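## Task

Undo the knot in the plastic bag's handles, then move exactly three pieces of fruit out of it onto open table surface, with every other piece still inside the bag.

## Robot and tools

Robot: two arms, left_arm and right_arm, each ending in a two-finger gripper. Fixed cameras cam_high and cam_low sit on a beam behind the arms. Each arm also carries a wrist camera, cam_left_wrist and cam_right_wrist. All four images are 896x504 pixels.

Frames: the scene frame has its origin at table-top height, halfway between the two nominal bases. +x points out over the table, +z points up, and left_arm is on the +y side. Image left and right do not follow the arm names. The left_arm base is near (+0.006, +0.333, +0.003) m and the right_arm base near (+0.002, -0.323, +0.009) m, both almost level. Hand poses, targets and offsets for an arm are given along that arm's own base axes. Fixed cameras and the table use the scene frame. The fingers point along the gripper's +z axis and close along its y axis. end_effector_position is the point between the pads, about 1 cm short of the fingertips. Reported positions can be off by a few cm, more so at long reach.

Row layout, shared by execute_actions and move: 14 numbers, each in [-1, 1]. The first seven are left_arm: dx, dy, dz, rx, ry, rz, opening. The last seven are right_arm in the same order. Every row needs all 14, even if only one arm should move. dx..rz are an offset from that arm's current Hand target, not an absolute pose. Scale: 1.0 equals 0.6 m of travel or 180 degrees of turn. rx, ry, rz form one rotation vector, applied about the Hand target's position. Opening is absolute: +1 is fully open (0.093 m) and -1 is closed. Sending six zeros re-commands the present Hand target. A 0 in the opening slot is a real command, so resend the current opening to leave a gripper unchanged.

execute_actions(actions, cameras): actions is a list of actions. Each action is a table of up to 15 rows, one row per 1/30 s step. A shorter table repeats its last row to fill the 15 steps. Every row of an action is measured from the Hand target at the start of that action, not from the previous row. Repeating the same offset in a later action therefore moves the arm further. An empty actions list returns state plus all camera images. cameras takes a list of names, ["all"] or [].

move(target, speed, blend, opening_speed, grip_force, blocking, cameras): target is one 14-number row or a list of up to 15 rows. All rows are offsets from the same starting Hand targets. The paths are straight lines that all finish together, and one move is capped at 10 s. speed is the top speed in m/s, from 0.002 to 2.9, default 0.25; turning is capped at twice that value in rad/s. You can give one speed or one per target. blend, in metres, rounds the corners between listed targets; 0 stops at each target. opening_speed sets how fast the opening changes, per second on the -1..+1 scale, minimum 0.2. grip_force is the newton limit per pad, 10 to 50, given as one number or one per arm. It persists until changed, but this task caps it at roughly 25 to 37. Lower forces make the fingers close slowly. blocking=false returns after about 0.5 s while the motion carries on. Moves do not avoid obstacles or the other arm. Faster moves overshoot and strike harder.

wait(seconds 0 to 10) lets time pass with the last commands held. stop brakes a running move to rest. zoom_image(camera, region [x0, y0, x1, y1] in pixels, at most 504 by 504) enlarges part of the newest image from that camera. finished_scene(scene) ends the current scene; pass its number. It cannot be undone.

Results: for each arm you get end_effector_position (m) and end_effector_quat_wxyz in its base frame. Hand target is the last commanded pose, after clipping, and later offsets count from it. The gripper often rests short of the Hand target. If so, send the missing gap as a new offset. Tool commands lists the present commands. grip_measured uses the opening scale. Joint positions end with the finger gap in m. Joint velocities may read "within noise". Joint torques are in N m and include the arm's own weight. A move adds a "move:" line giving its ending: done, off_target, moving, held or fault. That line may also show limits=paced (the pose was clipped) or limits=held (steps were withheld). MOTOR HOT warns of heating; an OVER-TEMPERATURE FAULT folds the arm and leaves it unusable.

Gripping: the pads meet at about -0.94. Each mm of object width adds about 0.0208 to that reading. For a firm hold, command about 0.24 below the reading for the object's width, and keep sending that value. Soft or round items like fruit or a bag may need a lower value. To release, send a value well above the width reading. When a -1 command settles below -0.94, that does not prove anything is held.

Motion notes: each step's commanded orientation is clipped to within 40 degrees of the measured one. Friction and gravity can leave the gripper low, short, or tilted. Check its pose after each move and correct it. Tiny moves may not happen at all.

Avoid: knocking fruit or the bag off the table, or setting anything down off it. Avoid dropping things or releasing them while they move. Avoid fast impacts and hard presses. Never let the arms touch each other or close one gripper on the other's fingers. Keep clear of the bar, plate and low rail near the bases, which rise up to about 3 cm above the table. Avoid paths that pass close to an arm's own base. Limit long loaded holds, fully stretched poses and pushing into unreachable targets, since these heat the motors. To end a push, command the target back behind where the gripper now is.

Each tool is called after "Call:" as name(argument=value, ...) on one line, values as JSON.

## Session

Call:
execute_actions(actions=[])

Scene clock: 0.00 s.
left_arm: end_effector_position=(+0.3741, +0.0034, +0.1040) grip_measured=+1.000 end_effector_quat_wxyz=(+0.633, -0.038, +0.773, -0.015) | right_arm: end_effector_position=(+0.3710, +0.0100, +0.1145) grip_measured=+1.000 end_effector_quat_wxyz=(+0.645, -0.001, +0.764, -0.017)
Joint positions: left_arm=[-0.004 1.585 0.238 1.148 -0.03 -0.078 0.093] | right_arm=[0.069 1.545 0.227 1.149 0.092 -0.012 0.093]
Joint velocities: within noise
Joint torques (N m): no reading
Heat: left arm: 27 °C; right arm: 27 °C.
Hand target: left_arm +0.3746, +0.0021, +0.1044; +0.633, -0.036, +0.773, -0.016 | right_arm +0.3724, +0.0118, +0.1179; +0.649, -0.003, +0.761, -0.015
Tool commands: left_gripper/opening=+1.0 right_gripper/opening=+1.0

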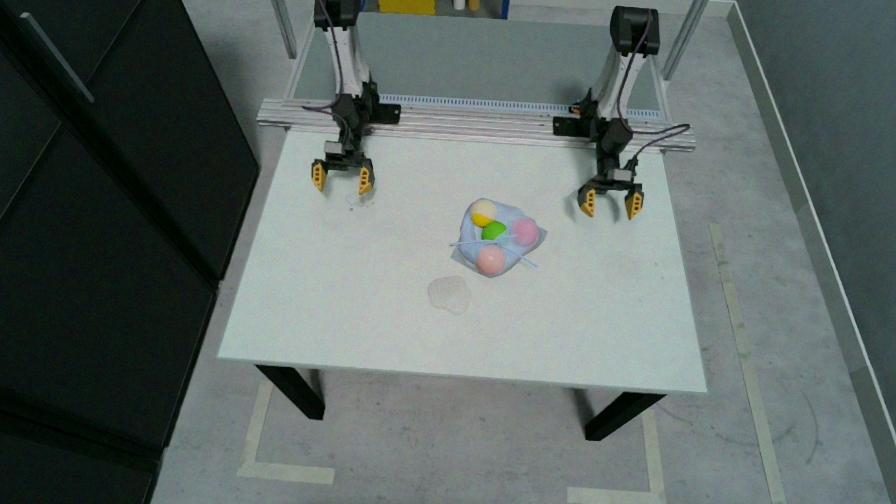

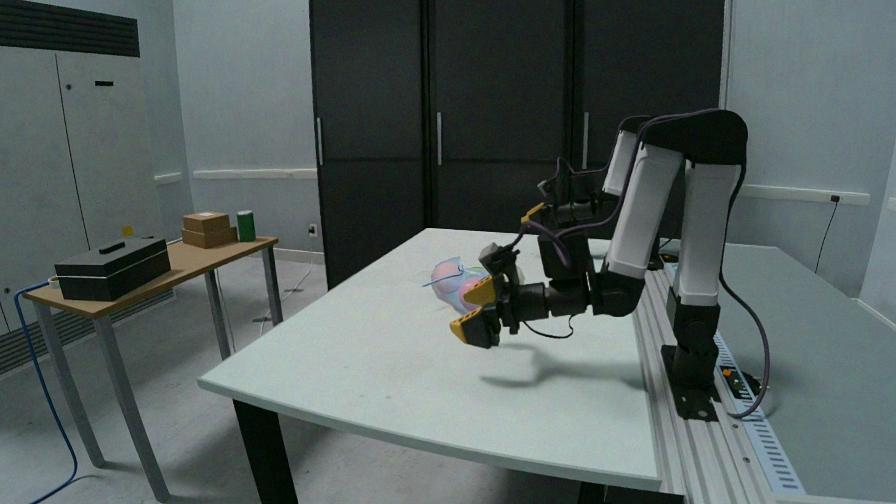

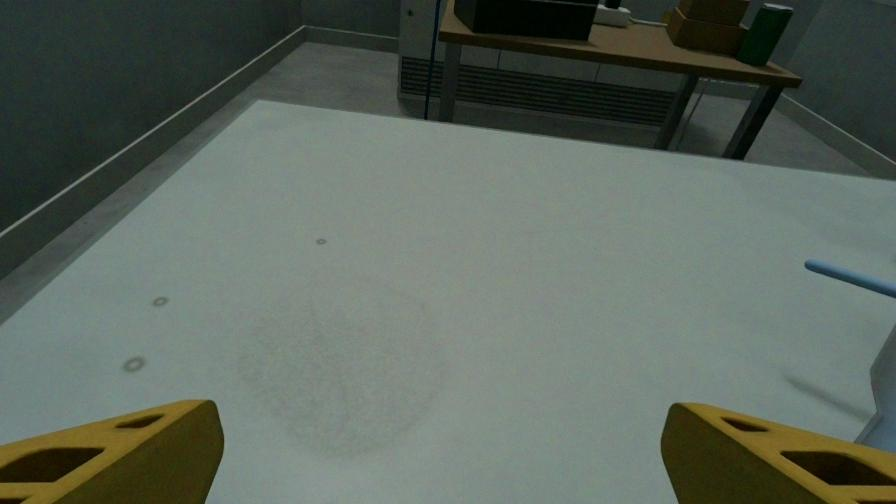

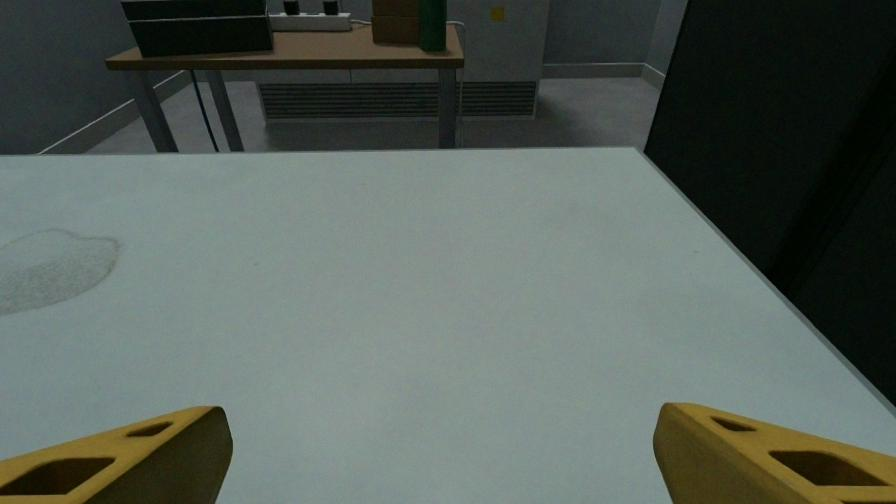

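Call:
zoom_image(camera="cam_high", region=[435, 185, 563, 290])

Call:
zoom_image(camera="cam_low", region=[400, 230, 540, 340])

Scaled by 3.938 from the camera's 896x504 image, which has a finer 1280x720 frame.

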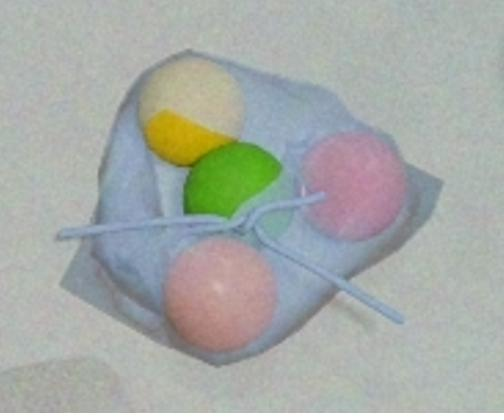

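Scaled by 3.600 from the camera's 896x504 image, which has a finer 1280x720 frame.

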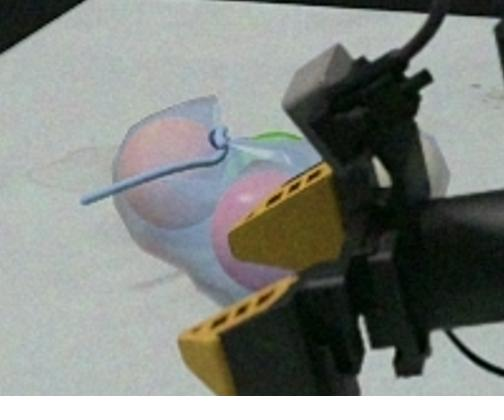

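Call:
move(target=[-0.187,-0.493,0.1,0,0,0,1,0,-0.1,0,0,0,0,1], cameras=["all"])

Call:
zoom_image(camera="cam_left_wrist", region=[250, 100, 650, 400])

Call:
zoom_image(camera="cam_low", region=[400, 230, 540, 340])

Scene clock: 4.73 s.
left_arm: end_effector_position=(+0.2615, -0.2893, +0.1633) grip_measured=+1.000 end_effector_quat_wxyz=(+0.633, -0.033, +0.773, -0.019) | right_arm: end_effector_position=(+0.3669, -0.0485, +0.1149) grip_measured=+1.000 end_effector_quat_wxyz=(+0.646, +0.004, +0.763, -0.016)
Joint positions: left_arm=[-1.251 1.628 0.804 0.235 -1.207 -0.632 0.093] | right_arm=[-0.213 1.545 0.227 1.149 -0.18 -0.05 0.093]
Joint torques (N m): left_arm=[-0.02 -5.67 8.38 1.43 -0.49 -0.11] | right_arm=[-0.42 -2.95 6.64 1.98 -0.1 -0.05]
Heat: left arm: 27 °C; right arm: 27 °C.
Hand target: left_arm +0.2624, -0.2938, +0.1644; +0.633, -0.036, +0.773, -0.016 | right_arm +0.3724, -0.0482, +0.1179; +0.649, -0.003, +0.761, -0.015
Off the commanded pose: left_arm 0.005 m, 0 deg | right_arm 0.006 m, 1 deg.
move: done
camera_calibration:
cam_left_wrist: T_world_to_cam=[[0.0222865, -0.994894, 0.0984339, -0.310872], [-0.576503, -0.0932289, -0.811759, 0.295783], [0.816791, -0.0386561, -0.575637, -0.0457847], [0, 0, 0, 1]] pos_world=[0.214844, -0.283479, 0.244349]
cam_right_wrist: T_world_to_cam=[[-0.0528632, -0.997706, 0.0422782, -0.0381894], [-0.576896, -0.00404585, -0.816808, 0.344816], [0.815105, -0.0675691, -0.575359, -0.146745], [0, 0, 0, 1]] pos_world=[0.316517, -0.0466221, 0.198832]

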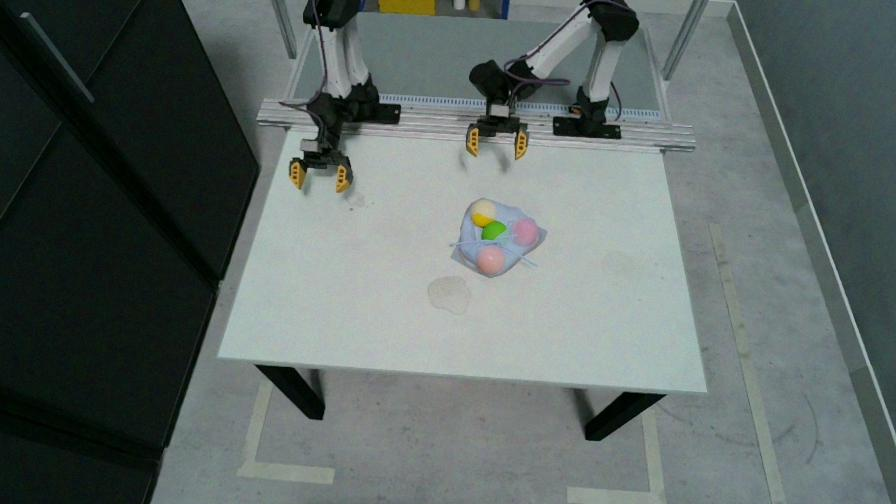

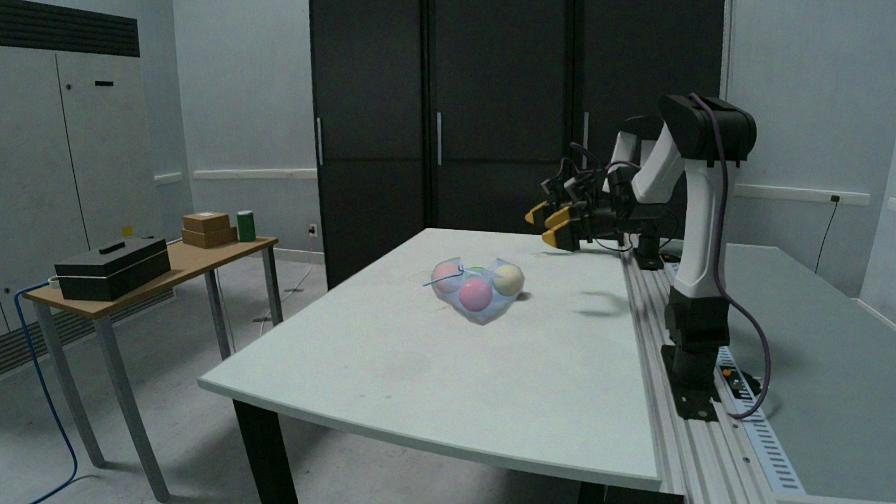

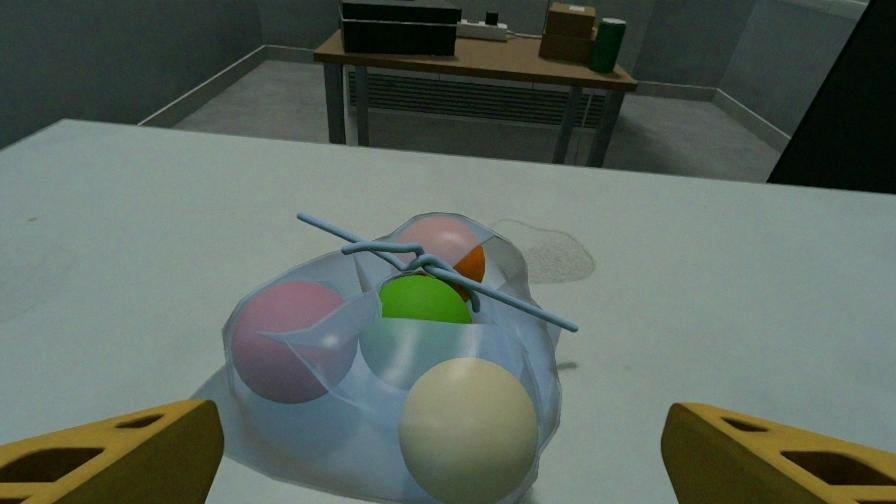

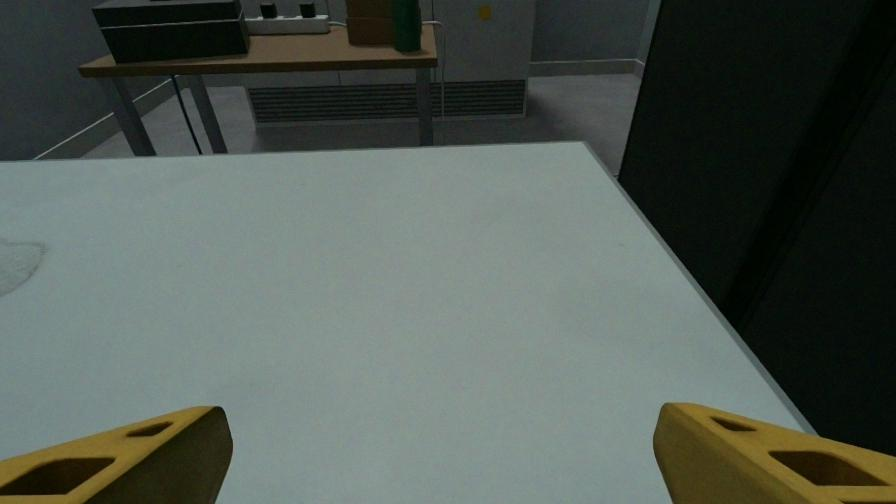

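Scaled by 1.260 from the camera's 896x504 image, which has a finer 1280x720 frame.

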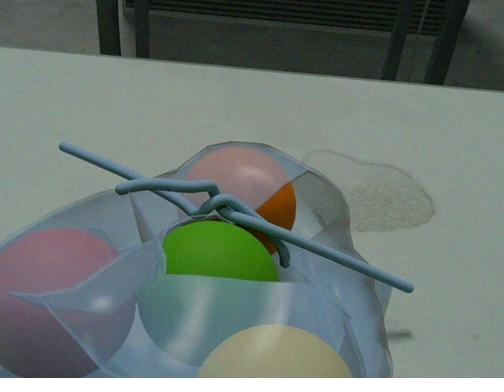

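Scaled by 3.600 from the camera's 896x504 image, which has a finer 1280x720 frame.

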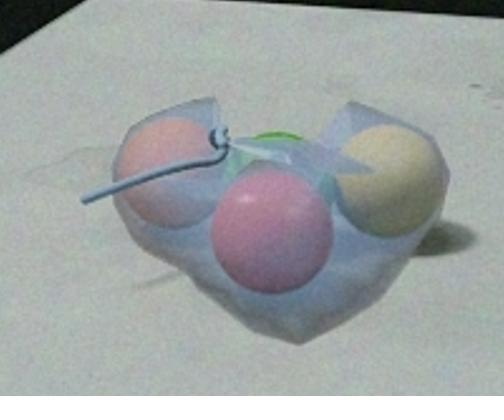

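Call:
move(target=[0.22,0.01,0.02,0,0.278,0,1,0,0,0,0,0,0,1], cameras=["cam_left_wrist","cam_low"])

Call:
zoom_image(camera="cam_left_wrist", region=[250, 50, 650, 350])

Scene clock: 10.47 s.
left_arm: end_effector_position=(+0.3945, -0.2837, +0.1819) grip_measured=+1.000 end_effector_quat_wxyz=(+0.258, -0.049, +0.965, -0.002) | right_arm: end_effector_position=(+0.3669, -0.0485, +0.1149) grip_measured=+1.000 end_effector_quat_wxyz=(+0.646, +0.004, +0.763, -0.016)
Joint positions: left_arm=[-0.747 2.081 2.051 -1.157 -0.362 -0.777 0.093] | right_arm=[-0.213 1.545 0.227 1.149 -0.18 -0.05 0.093]
Joint torques (N m): left_arm=[0.06 -9.31 8.7 1.03 -0.09 0.13] | right_arm=[-0.43 -2.95 6.65 1.97 -0.08 -0.05]
Heat: left arm: 29 °C; right arm: 28 °C.
Hand target: left_arm +0.3943, -0.2878, +0.1764; +0.246, -0.040, +0.968, +0.000 | right_arm +0.3724, -0.0482, +0.1179; +0.649, -0.003, +0.761, -0.015
Off the commanded pose: left_arm 0.007 m, 2 deg | right_arm 0.006 m, 1 deg.
move: done
camera_calibration:
cam_left_wrist: T_world_to_cam=[[0.110563, -0.992616, 0.0499014, -0.335449], [-0.988027, -0.115211, -0.102613, 0.415185], [0.107605, -0.0379587, -0.993469, 0.212436], [0, 0, 0, 1]] pos_world=[0.424443, -0.277074, 0.270391]
Images, in order (width x height): cam_low 896x504, cam_left_wrist 896x504.

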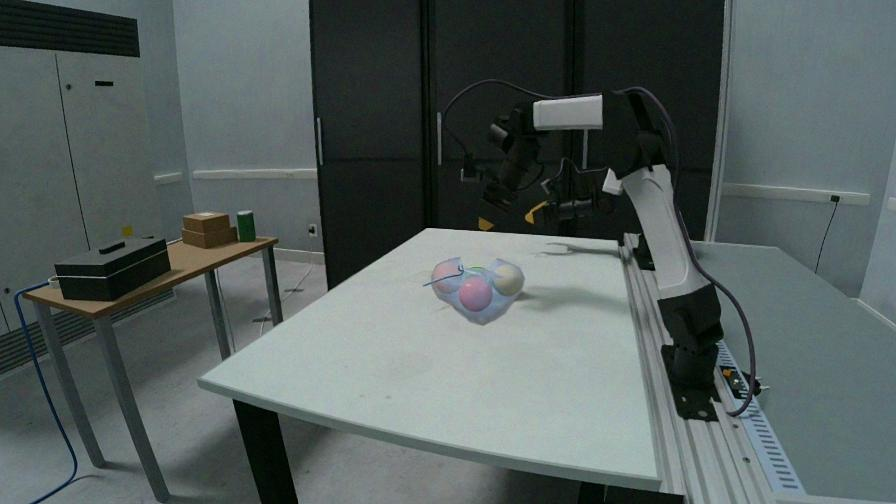

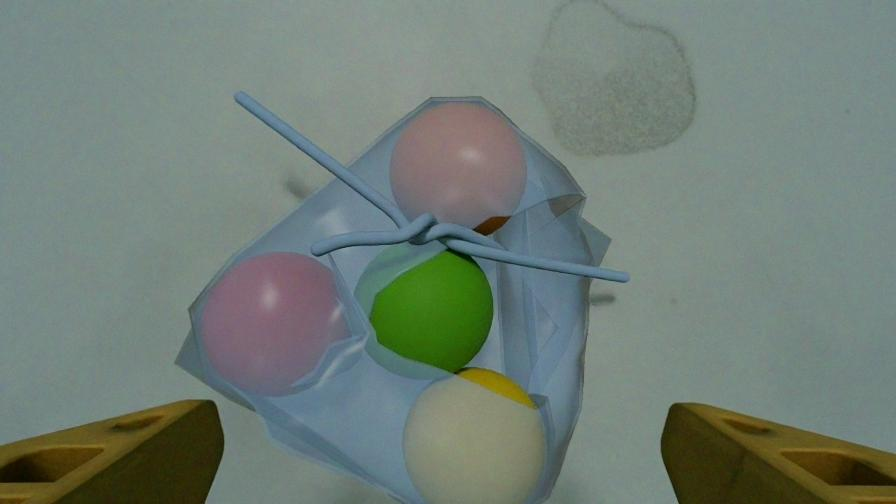

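Scaled by 1.260 from the camera's 896x504 image, which has a finer 1280x720 frame.

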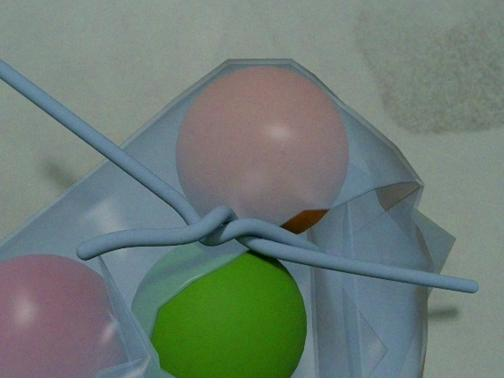

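Call:
zoom_image(camera="cam_left_wrist", region=[370, 180, 530, 290])

Scaled by 3.150 from the camera's 896x504 image, which has a finer 1280x720 frame.

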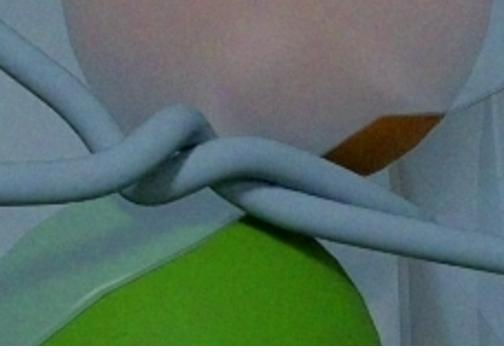

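Call:
move(target=[0.09,0.065,-0.06,0.1255,0.1255,-0.514,-0.3,0,0,0,0,0,0,1], cameras=["cam_left_wrist","cam_high","cam_low"])

Scene clock: 18.70 s.
left_arm: end_effector_position=(+0.4480, -0.2487, +0.1476) grip_measured=-0.298 end_effector_quat_wxyz=(+0.111, +0.698, +0.707, +0.030) | right_arm: end_effector_position=(+0.3669, -0.0485, +0.1149) grip_measured=+1.000 end_effector_quat_wxyz=(+0.646, +0.004, +0.763, -0.016)
Joint positions: left_arm=[-0.506 2.49 2.701 -1.551 0.002 1.051 0.031] | right_arm=[-0.213 1.545 0.227 1.149 -0.18 -0.05 0.093]
Joint torques (N m): left_arm=[0.23 -11.25 7.76 0.73 0.08 0.12] | right_arm=[-0.38 -2.97 6.57 1.98 -0.06 -0.02]
Heat: left arm: 30 °C; right arm: 29 °C.
Hand target: left_arm +0.4483, -0.2489, +0.1404; +0.001, +0.707, +0.707, +0.000 | right_arm +0.3724, -0.0482, +0.1179; +0.649, -0.003, +0.761, -0.015
Off the commanded pose: left_arm 0.007 m, 13 deg | right_arm 0.006 m, 1 deg.
joint sent to its limit (left arm) — joint 4 (wrist pitch), lower limit. The joint targets are off in orientation, not in position.
move: off_target (left_arm)
camera_calibration:
cam_left_wrist: T_world_to_cam=[[-0.981553, -0.0489419, -0.184819, 0.453741], [-0.101317, 0.952938, 0.285735, 0.279609], [0.162137, 0.299189, -0.940318, 0.225566], [0, 0, 0, 1]] pos_world=[0.437127, -0.31173, 0.21607]
Images, in order (width x height): cam_high 896x504, cam_low 896x504, cam_left_wrist 896x504.

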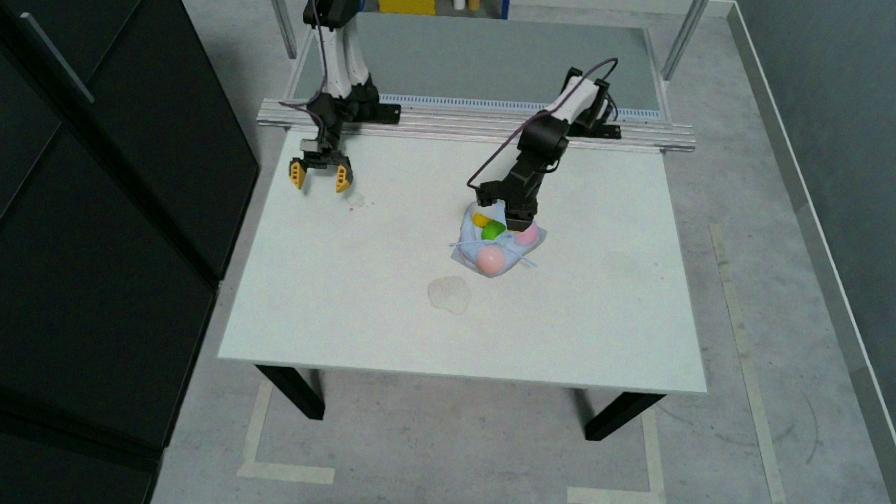

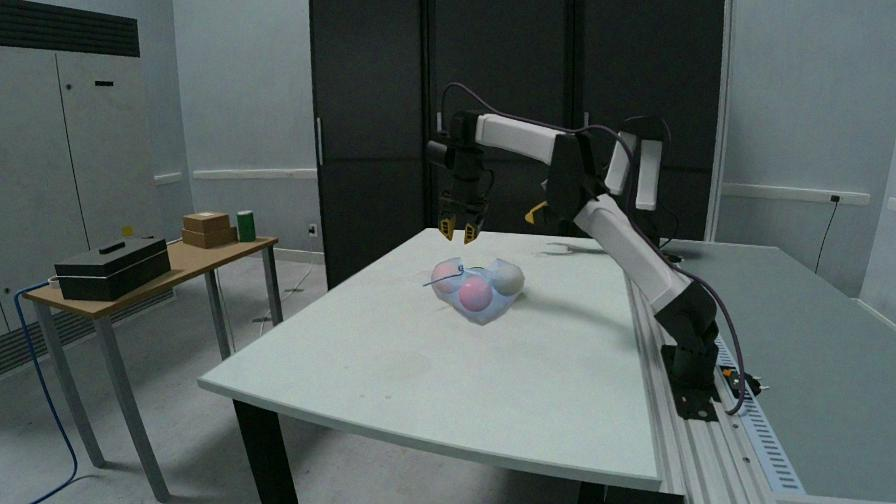

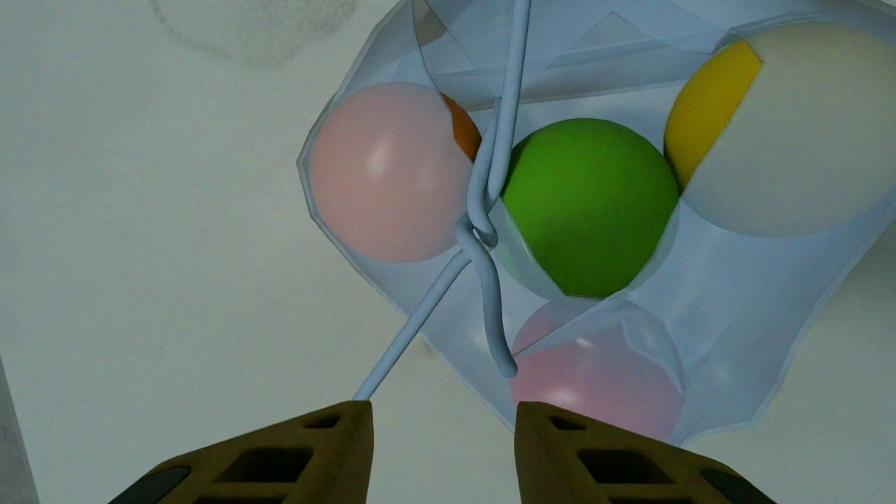

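Call:
move(target=[0.003,0,-0.128,0,0,0,-0.4,0,0,0,0,0,0,1], speed=0.1, cameras=["cam_left_wrist","cam_low"])

Call:
zoom_image(camera="cam_low", region=[400, 200, 540, 340])

Scene clock: 21.07 s.
left_arm: end_effector_position=(+0.4512, -0.2493, +0.0727) grip_measured=-0.398 end_effector_quat_wxyz=(+0.044, +0.702, +0.711, +0.012) | right_arm: end_effector_position=(+0.3669, -0.0485, +0.1149) grip_measured=+1.000 end_effector_quat_wxyz=(+0.646, +0.004, +0.763, -0.016)
Joint positions: left_arm=[-0.504 2.657 2.729 -1.553 0.001 1.054 0.026] | right_arm=[-0.213 1.545 0.227 1.149 -0.18 -0.05 0.093]
Joint torques (N m): left_arm=[0.18 -12.03 7.41 0.46 0.08 0.14] | right_arm=[-0.42 -3.03 6.65 1.96 -0.09 -0.02]
Heat: left arm: 31 °C; right arm: 29 °C.
Hand target: left_arm +0.4502, -0.2488, +0.0636; +0.001, +0.707, +0.707, +0.000 | right_arm +0.3724, -0.0482, +0.1179; +0.649, -0.003, +0.761, -0.015
Off the commanded pose: left_arm 0.009 m, 5 deg | right_arm 0.006 m, 1 deg.
joint sent to its limit (left arm) — joint 4 (wrist pitch), lower limit. The joint targets are off in orientation, not in position.
move: off_target (left_arm)
camera_calibration:
cam_left_wrist: T_world_to_cam=[[-0.997032, -0.0392336, -0.0662444, 0.443702], [-0.0605876, 0.930725, 0.360667, 0.272533], [0.047505, 0.36361, -0.930339, 0.221797], [0, 0, 0, 1]] pos_world=[0.44836, -0.316892, 0.137445]
Images, in order (width x height): cam_low 896x504, cam_left_wrist 896x504.

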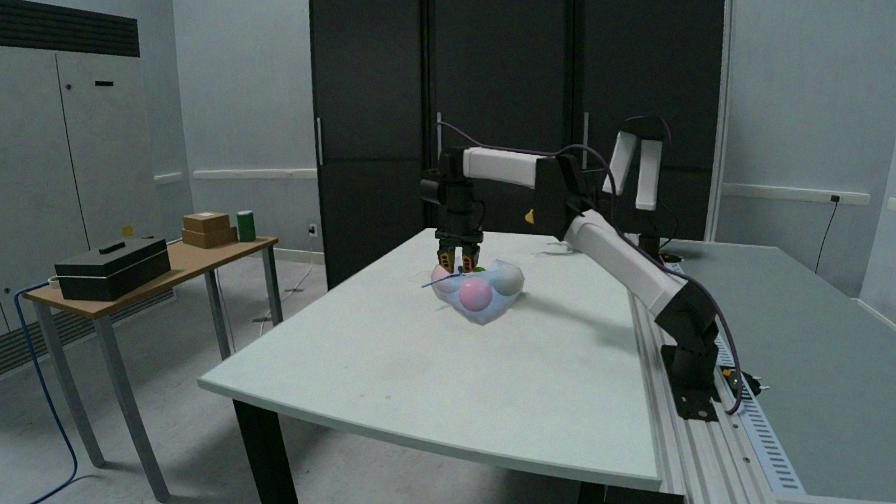

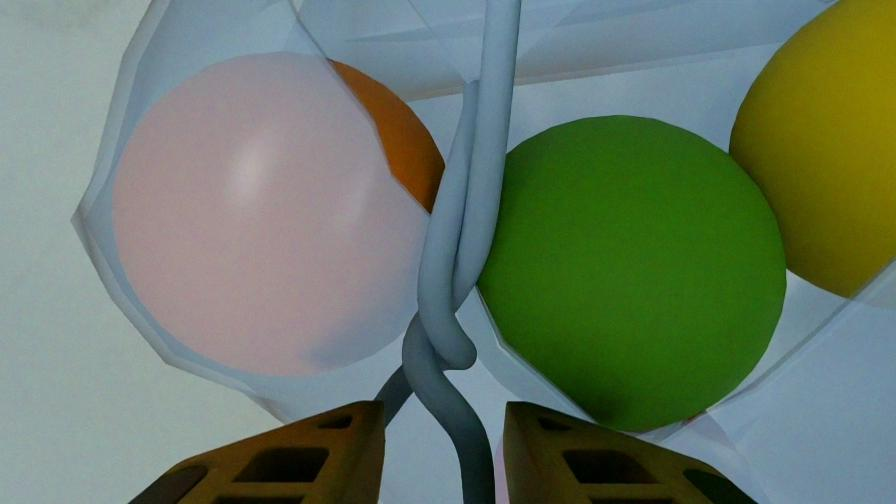

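Scaled by 3.600 from the camera's 896x504 image, which has a finer 1280x720 frame.

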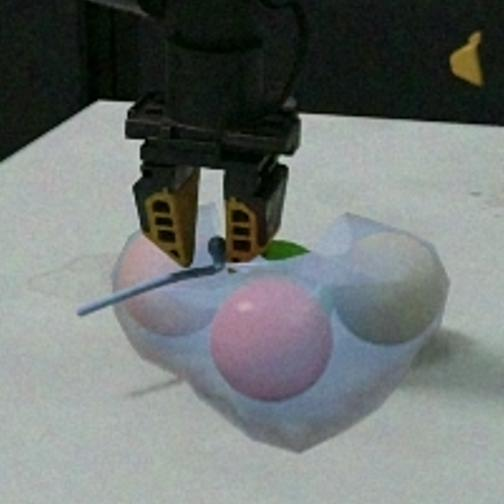

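Call:
move(target=[0,0.008,0.008,0,0,0,-1,0,0,0,0,0,0,1], speed=0.1, cameras=["cam_left_wrist","cam_low"])

Call:
zoom_image(camera="cam_low", region=[400, 200, 540, 340])

Scene clock: 22.43 s.
left_arm: end_effector_position=(+0.4528, -0.2463, +0.0727) grip_measured=-0.936 end_effector_quat_wxyz=(+0.044, +0.702, +0.710, +0.012) | right_arm: end_effector_position=(+0.3669, -0.0485, +0.1149) grip_measured=+1.000 end_effector_quat_wxyz=(+0.646, +0.004, +0.763, -0.016)
Joint positions: left_arm=[-0.498 2.657 2.729 -1.553 0.001 1.061 0] | right_arm=[-0.213 1.545 0.227 1.149 -0.18 -0.05 0.093]
Joint torques (N m): left_arm=[0.35 -13.53 5.79 0.46 0.07 0.12] | right_arm=[-0.43 -2.93 6.58 1.97 -0.07 -0.03]
Heat: left arm: 31 °C; right arm: 30 °C.
Hand target: left_arm +0.4502, -0.2439, +0.0684; +0.001, +0.707, +0.707, +0.000 | right_arm +0.3724, -0.0482, +0.1179; +0.649, -0.003, +0.761, -0.015
Off the commanded pose: left_arm 0.005 m, 5 deg | right_arm 0.006 m, 1 deg.
joint sent to its limit (left arm) — joint 4 (wrist pitch), lower limit. The joint targets are off in orientation, not in position.
move: off_target (left_arm)
camera_calibration:
cam_left_wrist: T_world_to_cam=[[-0.997053, -0.0381072, -0.0665861, 0.445821], [-0.0596881, 0.930579, 0.361193, 0.269408], [0.0481995, 0.364103, -0.930111, 0.220477], [0, 0, 0, 1]] pos_world=[0.449961, -0.313992, 0.137445]
Images, in order (width x height): cam_low 896x504, cam_left_wrist 896x504.

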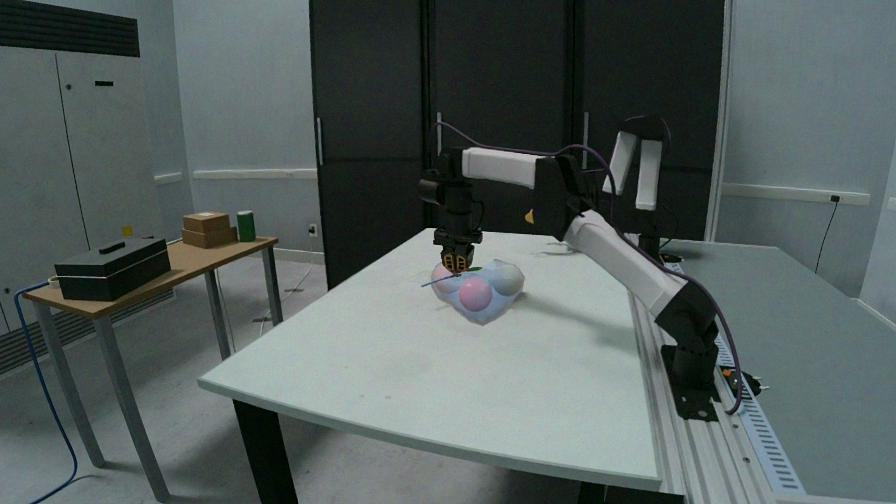

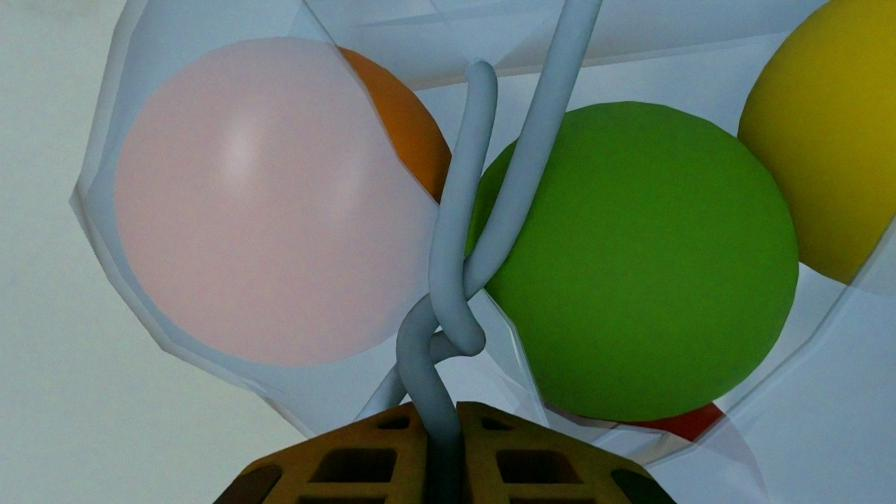

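Scaled by 3.600 from the camera's 896x504 image, which has a finer 1280x720 frame.

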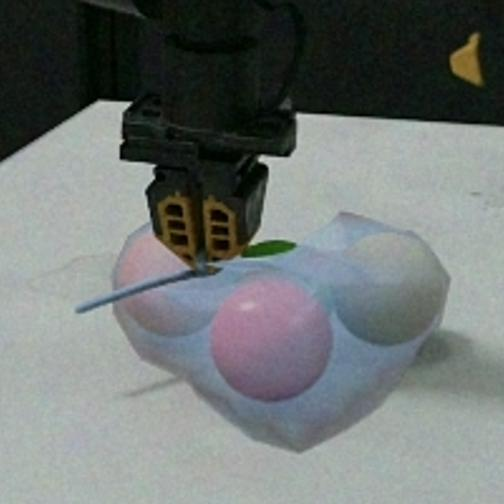

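Call:
move(target=[0,0.03,0.06,0,0,0,-1,0,0,0,0,0,0,1], speed=0.06, cameras=["cam_left_wrist","cam_high","cam_low"])

Call:
zoom_image(camera="cam_low", region=[400, 200, 540, 340])

Scene clock: 24.07 s.
left_arm: end_effector_position=(+0.4541, -0.2290, +0.0912) grip_measured=-0.936 end_effector_quat_wxyz=(+0.049, +0.702, +0.710, +0.015) | right_arm: end_effector_position=(+0.3669, -0.0485, +0.1149) grip_measured=+1.000 end_effector_quat_wxyz=(+0.646, +0.004, +0.763, -0.016)
Joint positions: left_arm=[-0.467 2.591 2.676 -1.555 0.001 1.092 0] | right_arm=[-0.213 1.545 0.227 1.149 -0.18 -0.05 0.093]
Joint torques (N m): left_arm=[0.28 -16.58 4.62 0.49 0.09 0.13] | right_arm=[-0.42 -3.03 6.67 1.98 -0.08 -0.04]
Heat: left arm: 31 °C; right arm: 30 °C.
Hand target: left_arm +0.4502, -0.2259, +0.1044; +0.000, +0.707, +0.707, +0.000 | right_arm +0.3724, -0.0482, +0.1179; +0.649, -0.003, +0.761, -0.015
Off the commanded pose: left_arm 0.014 m, 6 deg | right_arm 0.006 m, 1 deg.
joint sent to its limit (left arm) — joint 4 (wrist pitch), lower limit. The joint targets are off in orientation, not in position.
move: off_target (left_arm)
camera_calibration:
cam_left_wrist: T_world_to_cam=[[-0.996198, -0.0388463, -0.0779725, 0.449508], [-0.0643468, 0.931486, 0.358041, 0.249208], [0.0587218, 0.361697, -0.930444, 0.22594], [0, 0, 0, 1]] pos_world=[0.450567, -0.296394, 0.156047]
Images, in order (width x height): cam_high 896x504, cam_low 896x504, cam_left_wrist 896x504.

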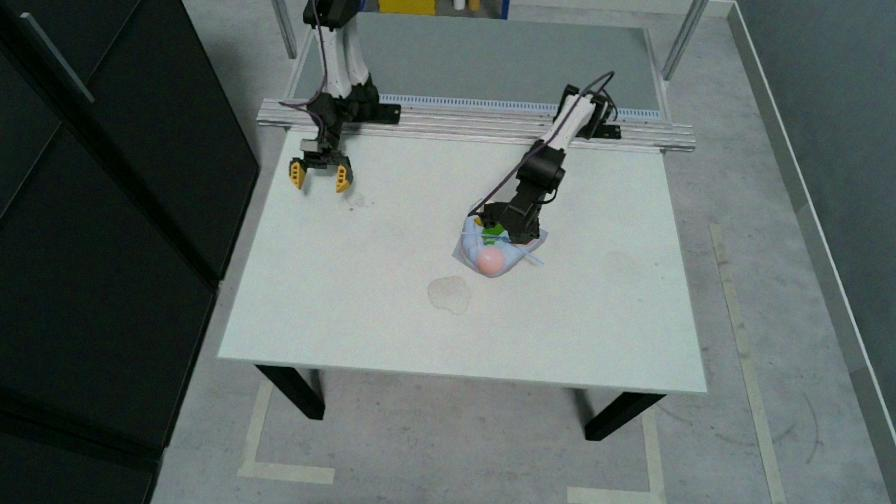

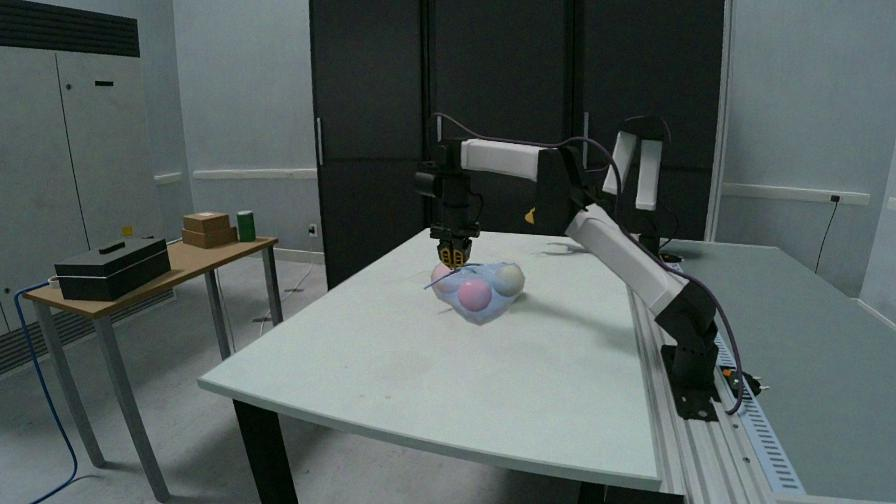

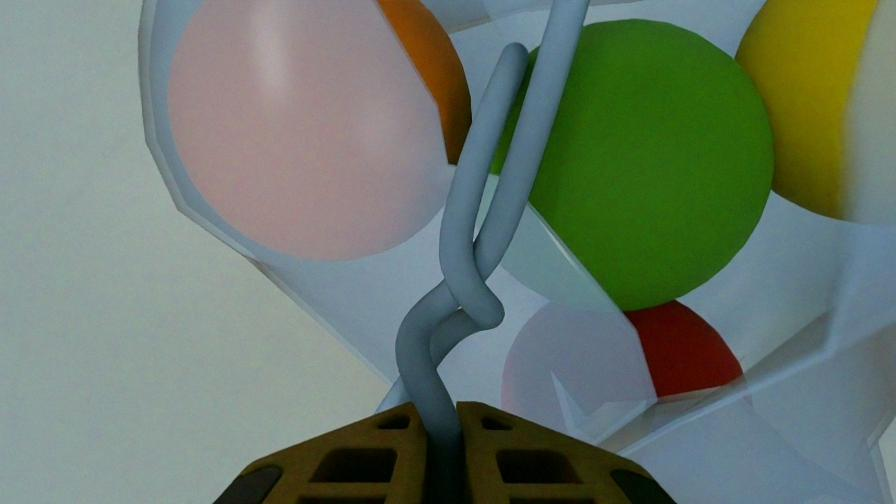

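Scaled by 3.600 from the camera's 896x504 image, which has a finer 1280x720 frame.

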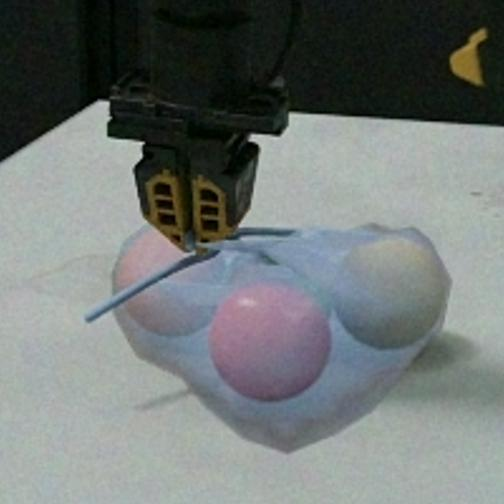

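Call:
move(target=[0,0.05,0.06,0,0,0,-1,0,0,0,0,0,0,1], speed=0.06, cameras=["cam_left_wrist","cam_high","cam_low"])

Call:
zoom_image(camera="cam_low", region=[400, 200, 540, 340])

Scene clock: 26.27 s.
left_arm: end_effector_position=(+0.4554, -0.1988, +0.1260) grip_measured=-0.936 end_effector_quat_wxyz=(+0.065, +0.701, +0.710, +0.024) | right_arm: end_effector_position=(+0.3669, -0.0485, +0.1149) grip_measured=+1.000 end_effector_quat_wxyz=(+0.646, +0.004, +0.763, -0.016)
Joint positions: left_arm=[-0.411 2.476 2.599 -1.555 0.001 1.147 0] | right_arm=[-0.213 1.545 0.227 1.149 -0.18 -0.05 0.093]
Joint torques (N m): left_arm=[0.34 -16.24 4.55 0.56 0.09 0.11] | right_arm=[-0.42 -2.99 6.68 1.98 -0.08 -0.01]
Heat: left arm: 32 °C; right arm: 30 °C.
Hand target: left_arm +0.4502, -0.1959, +0.1404; +0.000, +0.707, +0.707, +0.000 | right_arm +0.3724, -0.0482, +0.1179; +0.649, -0.003, +0.761, -0.015
Off the commanded pose: left_arm 0.016 m, 8 deg | right_arm 0.006 m, 1 deg.
joint sent to its limit (left arm) — joint 4 (wrist pitch), lower limit. The joint targets are off in orientation, not in position.
move: off_target (left_arm)
camera_calibration:
cam_left_wrist: T_world_to_cam=[[-0.992712, -0.0409141, -0.11335, 0.45703], [-0.0780848, 0.934818, 0.346437, 0.217186], [0.0917871, 0.352763, -0.9312, 0.23066], [0, 0, 0, 1]] pos_world=[0.449487, -0.265699, 0.191353]
Images, in order (width x height): cam_high 896x504, cam_low 896x504, cam_left_wrist 896x504.

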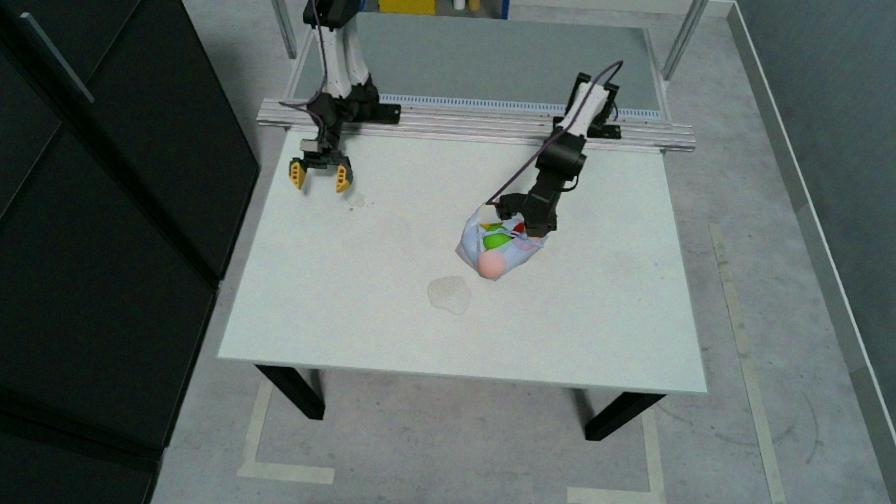

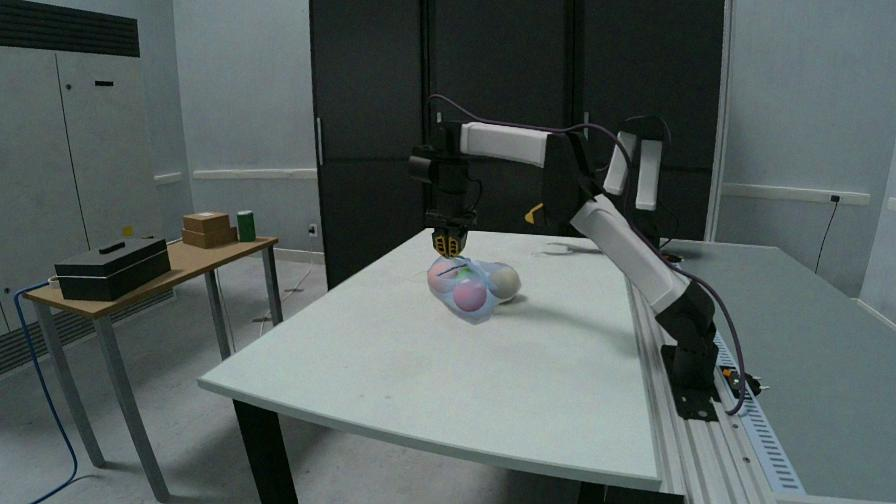

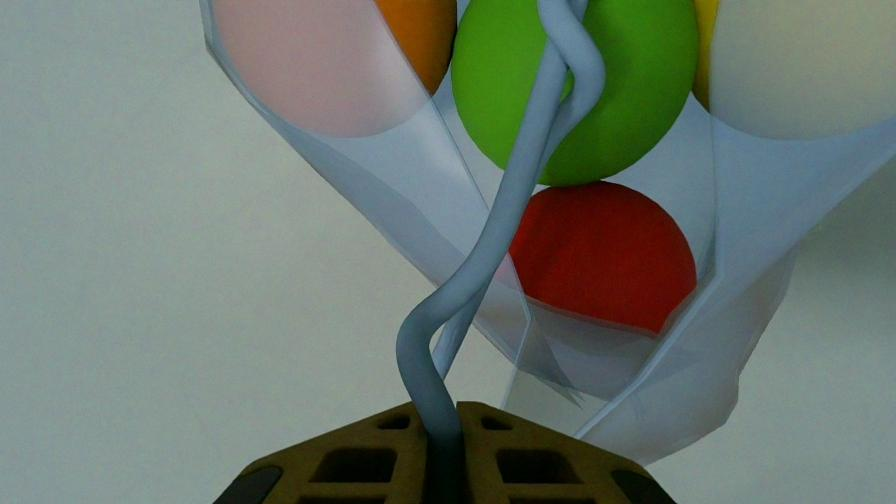

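Scaled by 3.600 from the camera's 896x504 image, which has a finer 1280x720 frame.

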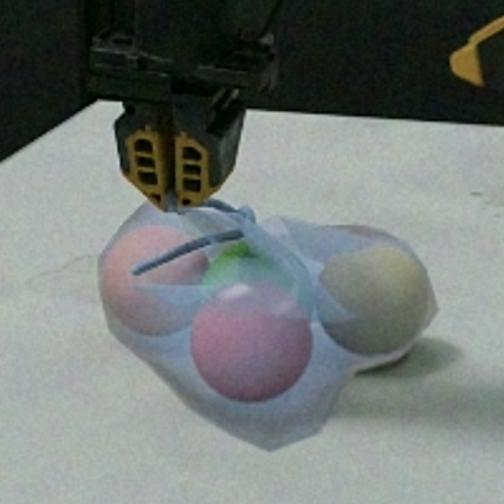

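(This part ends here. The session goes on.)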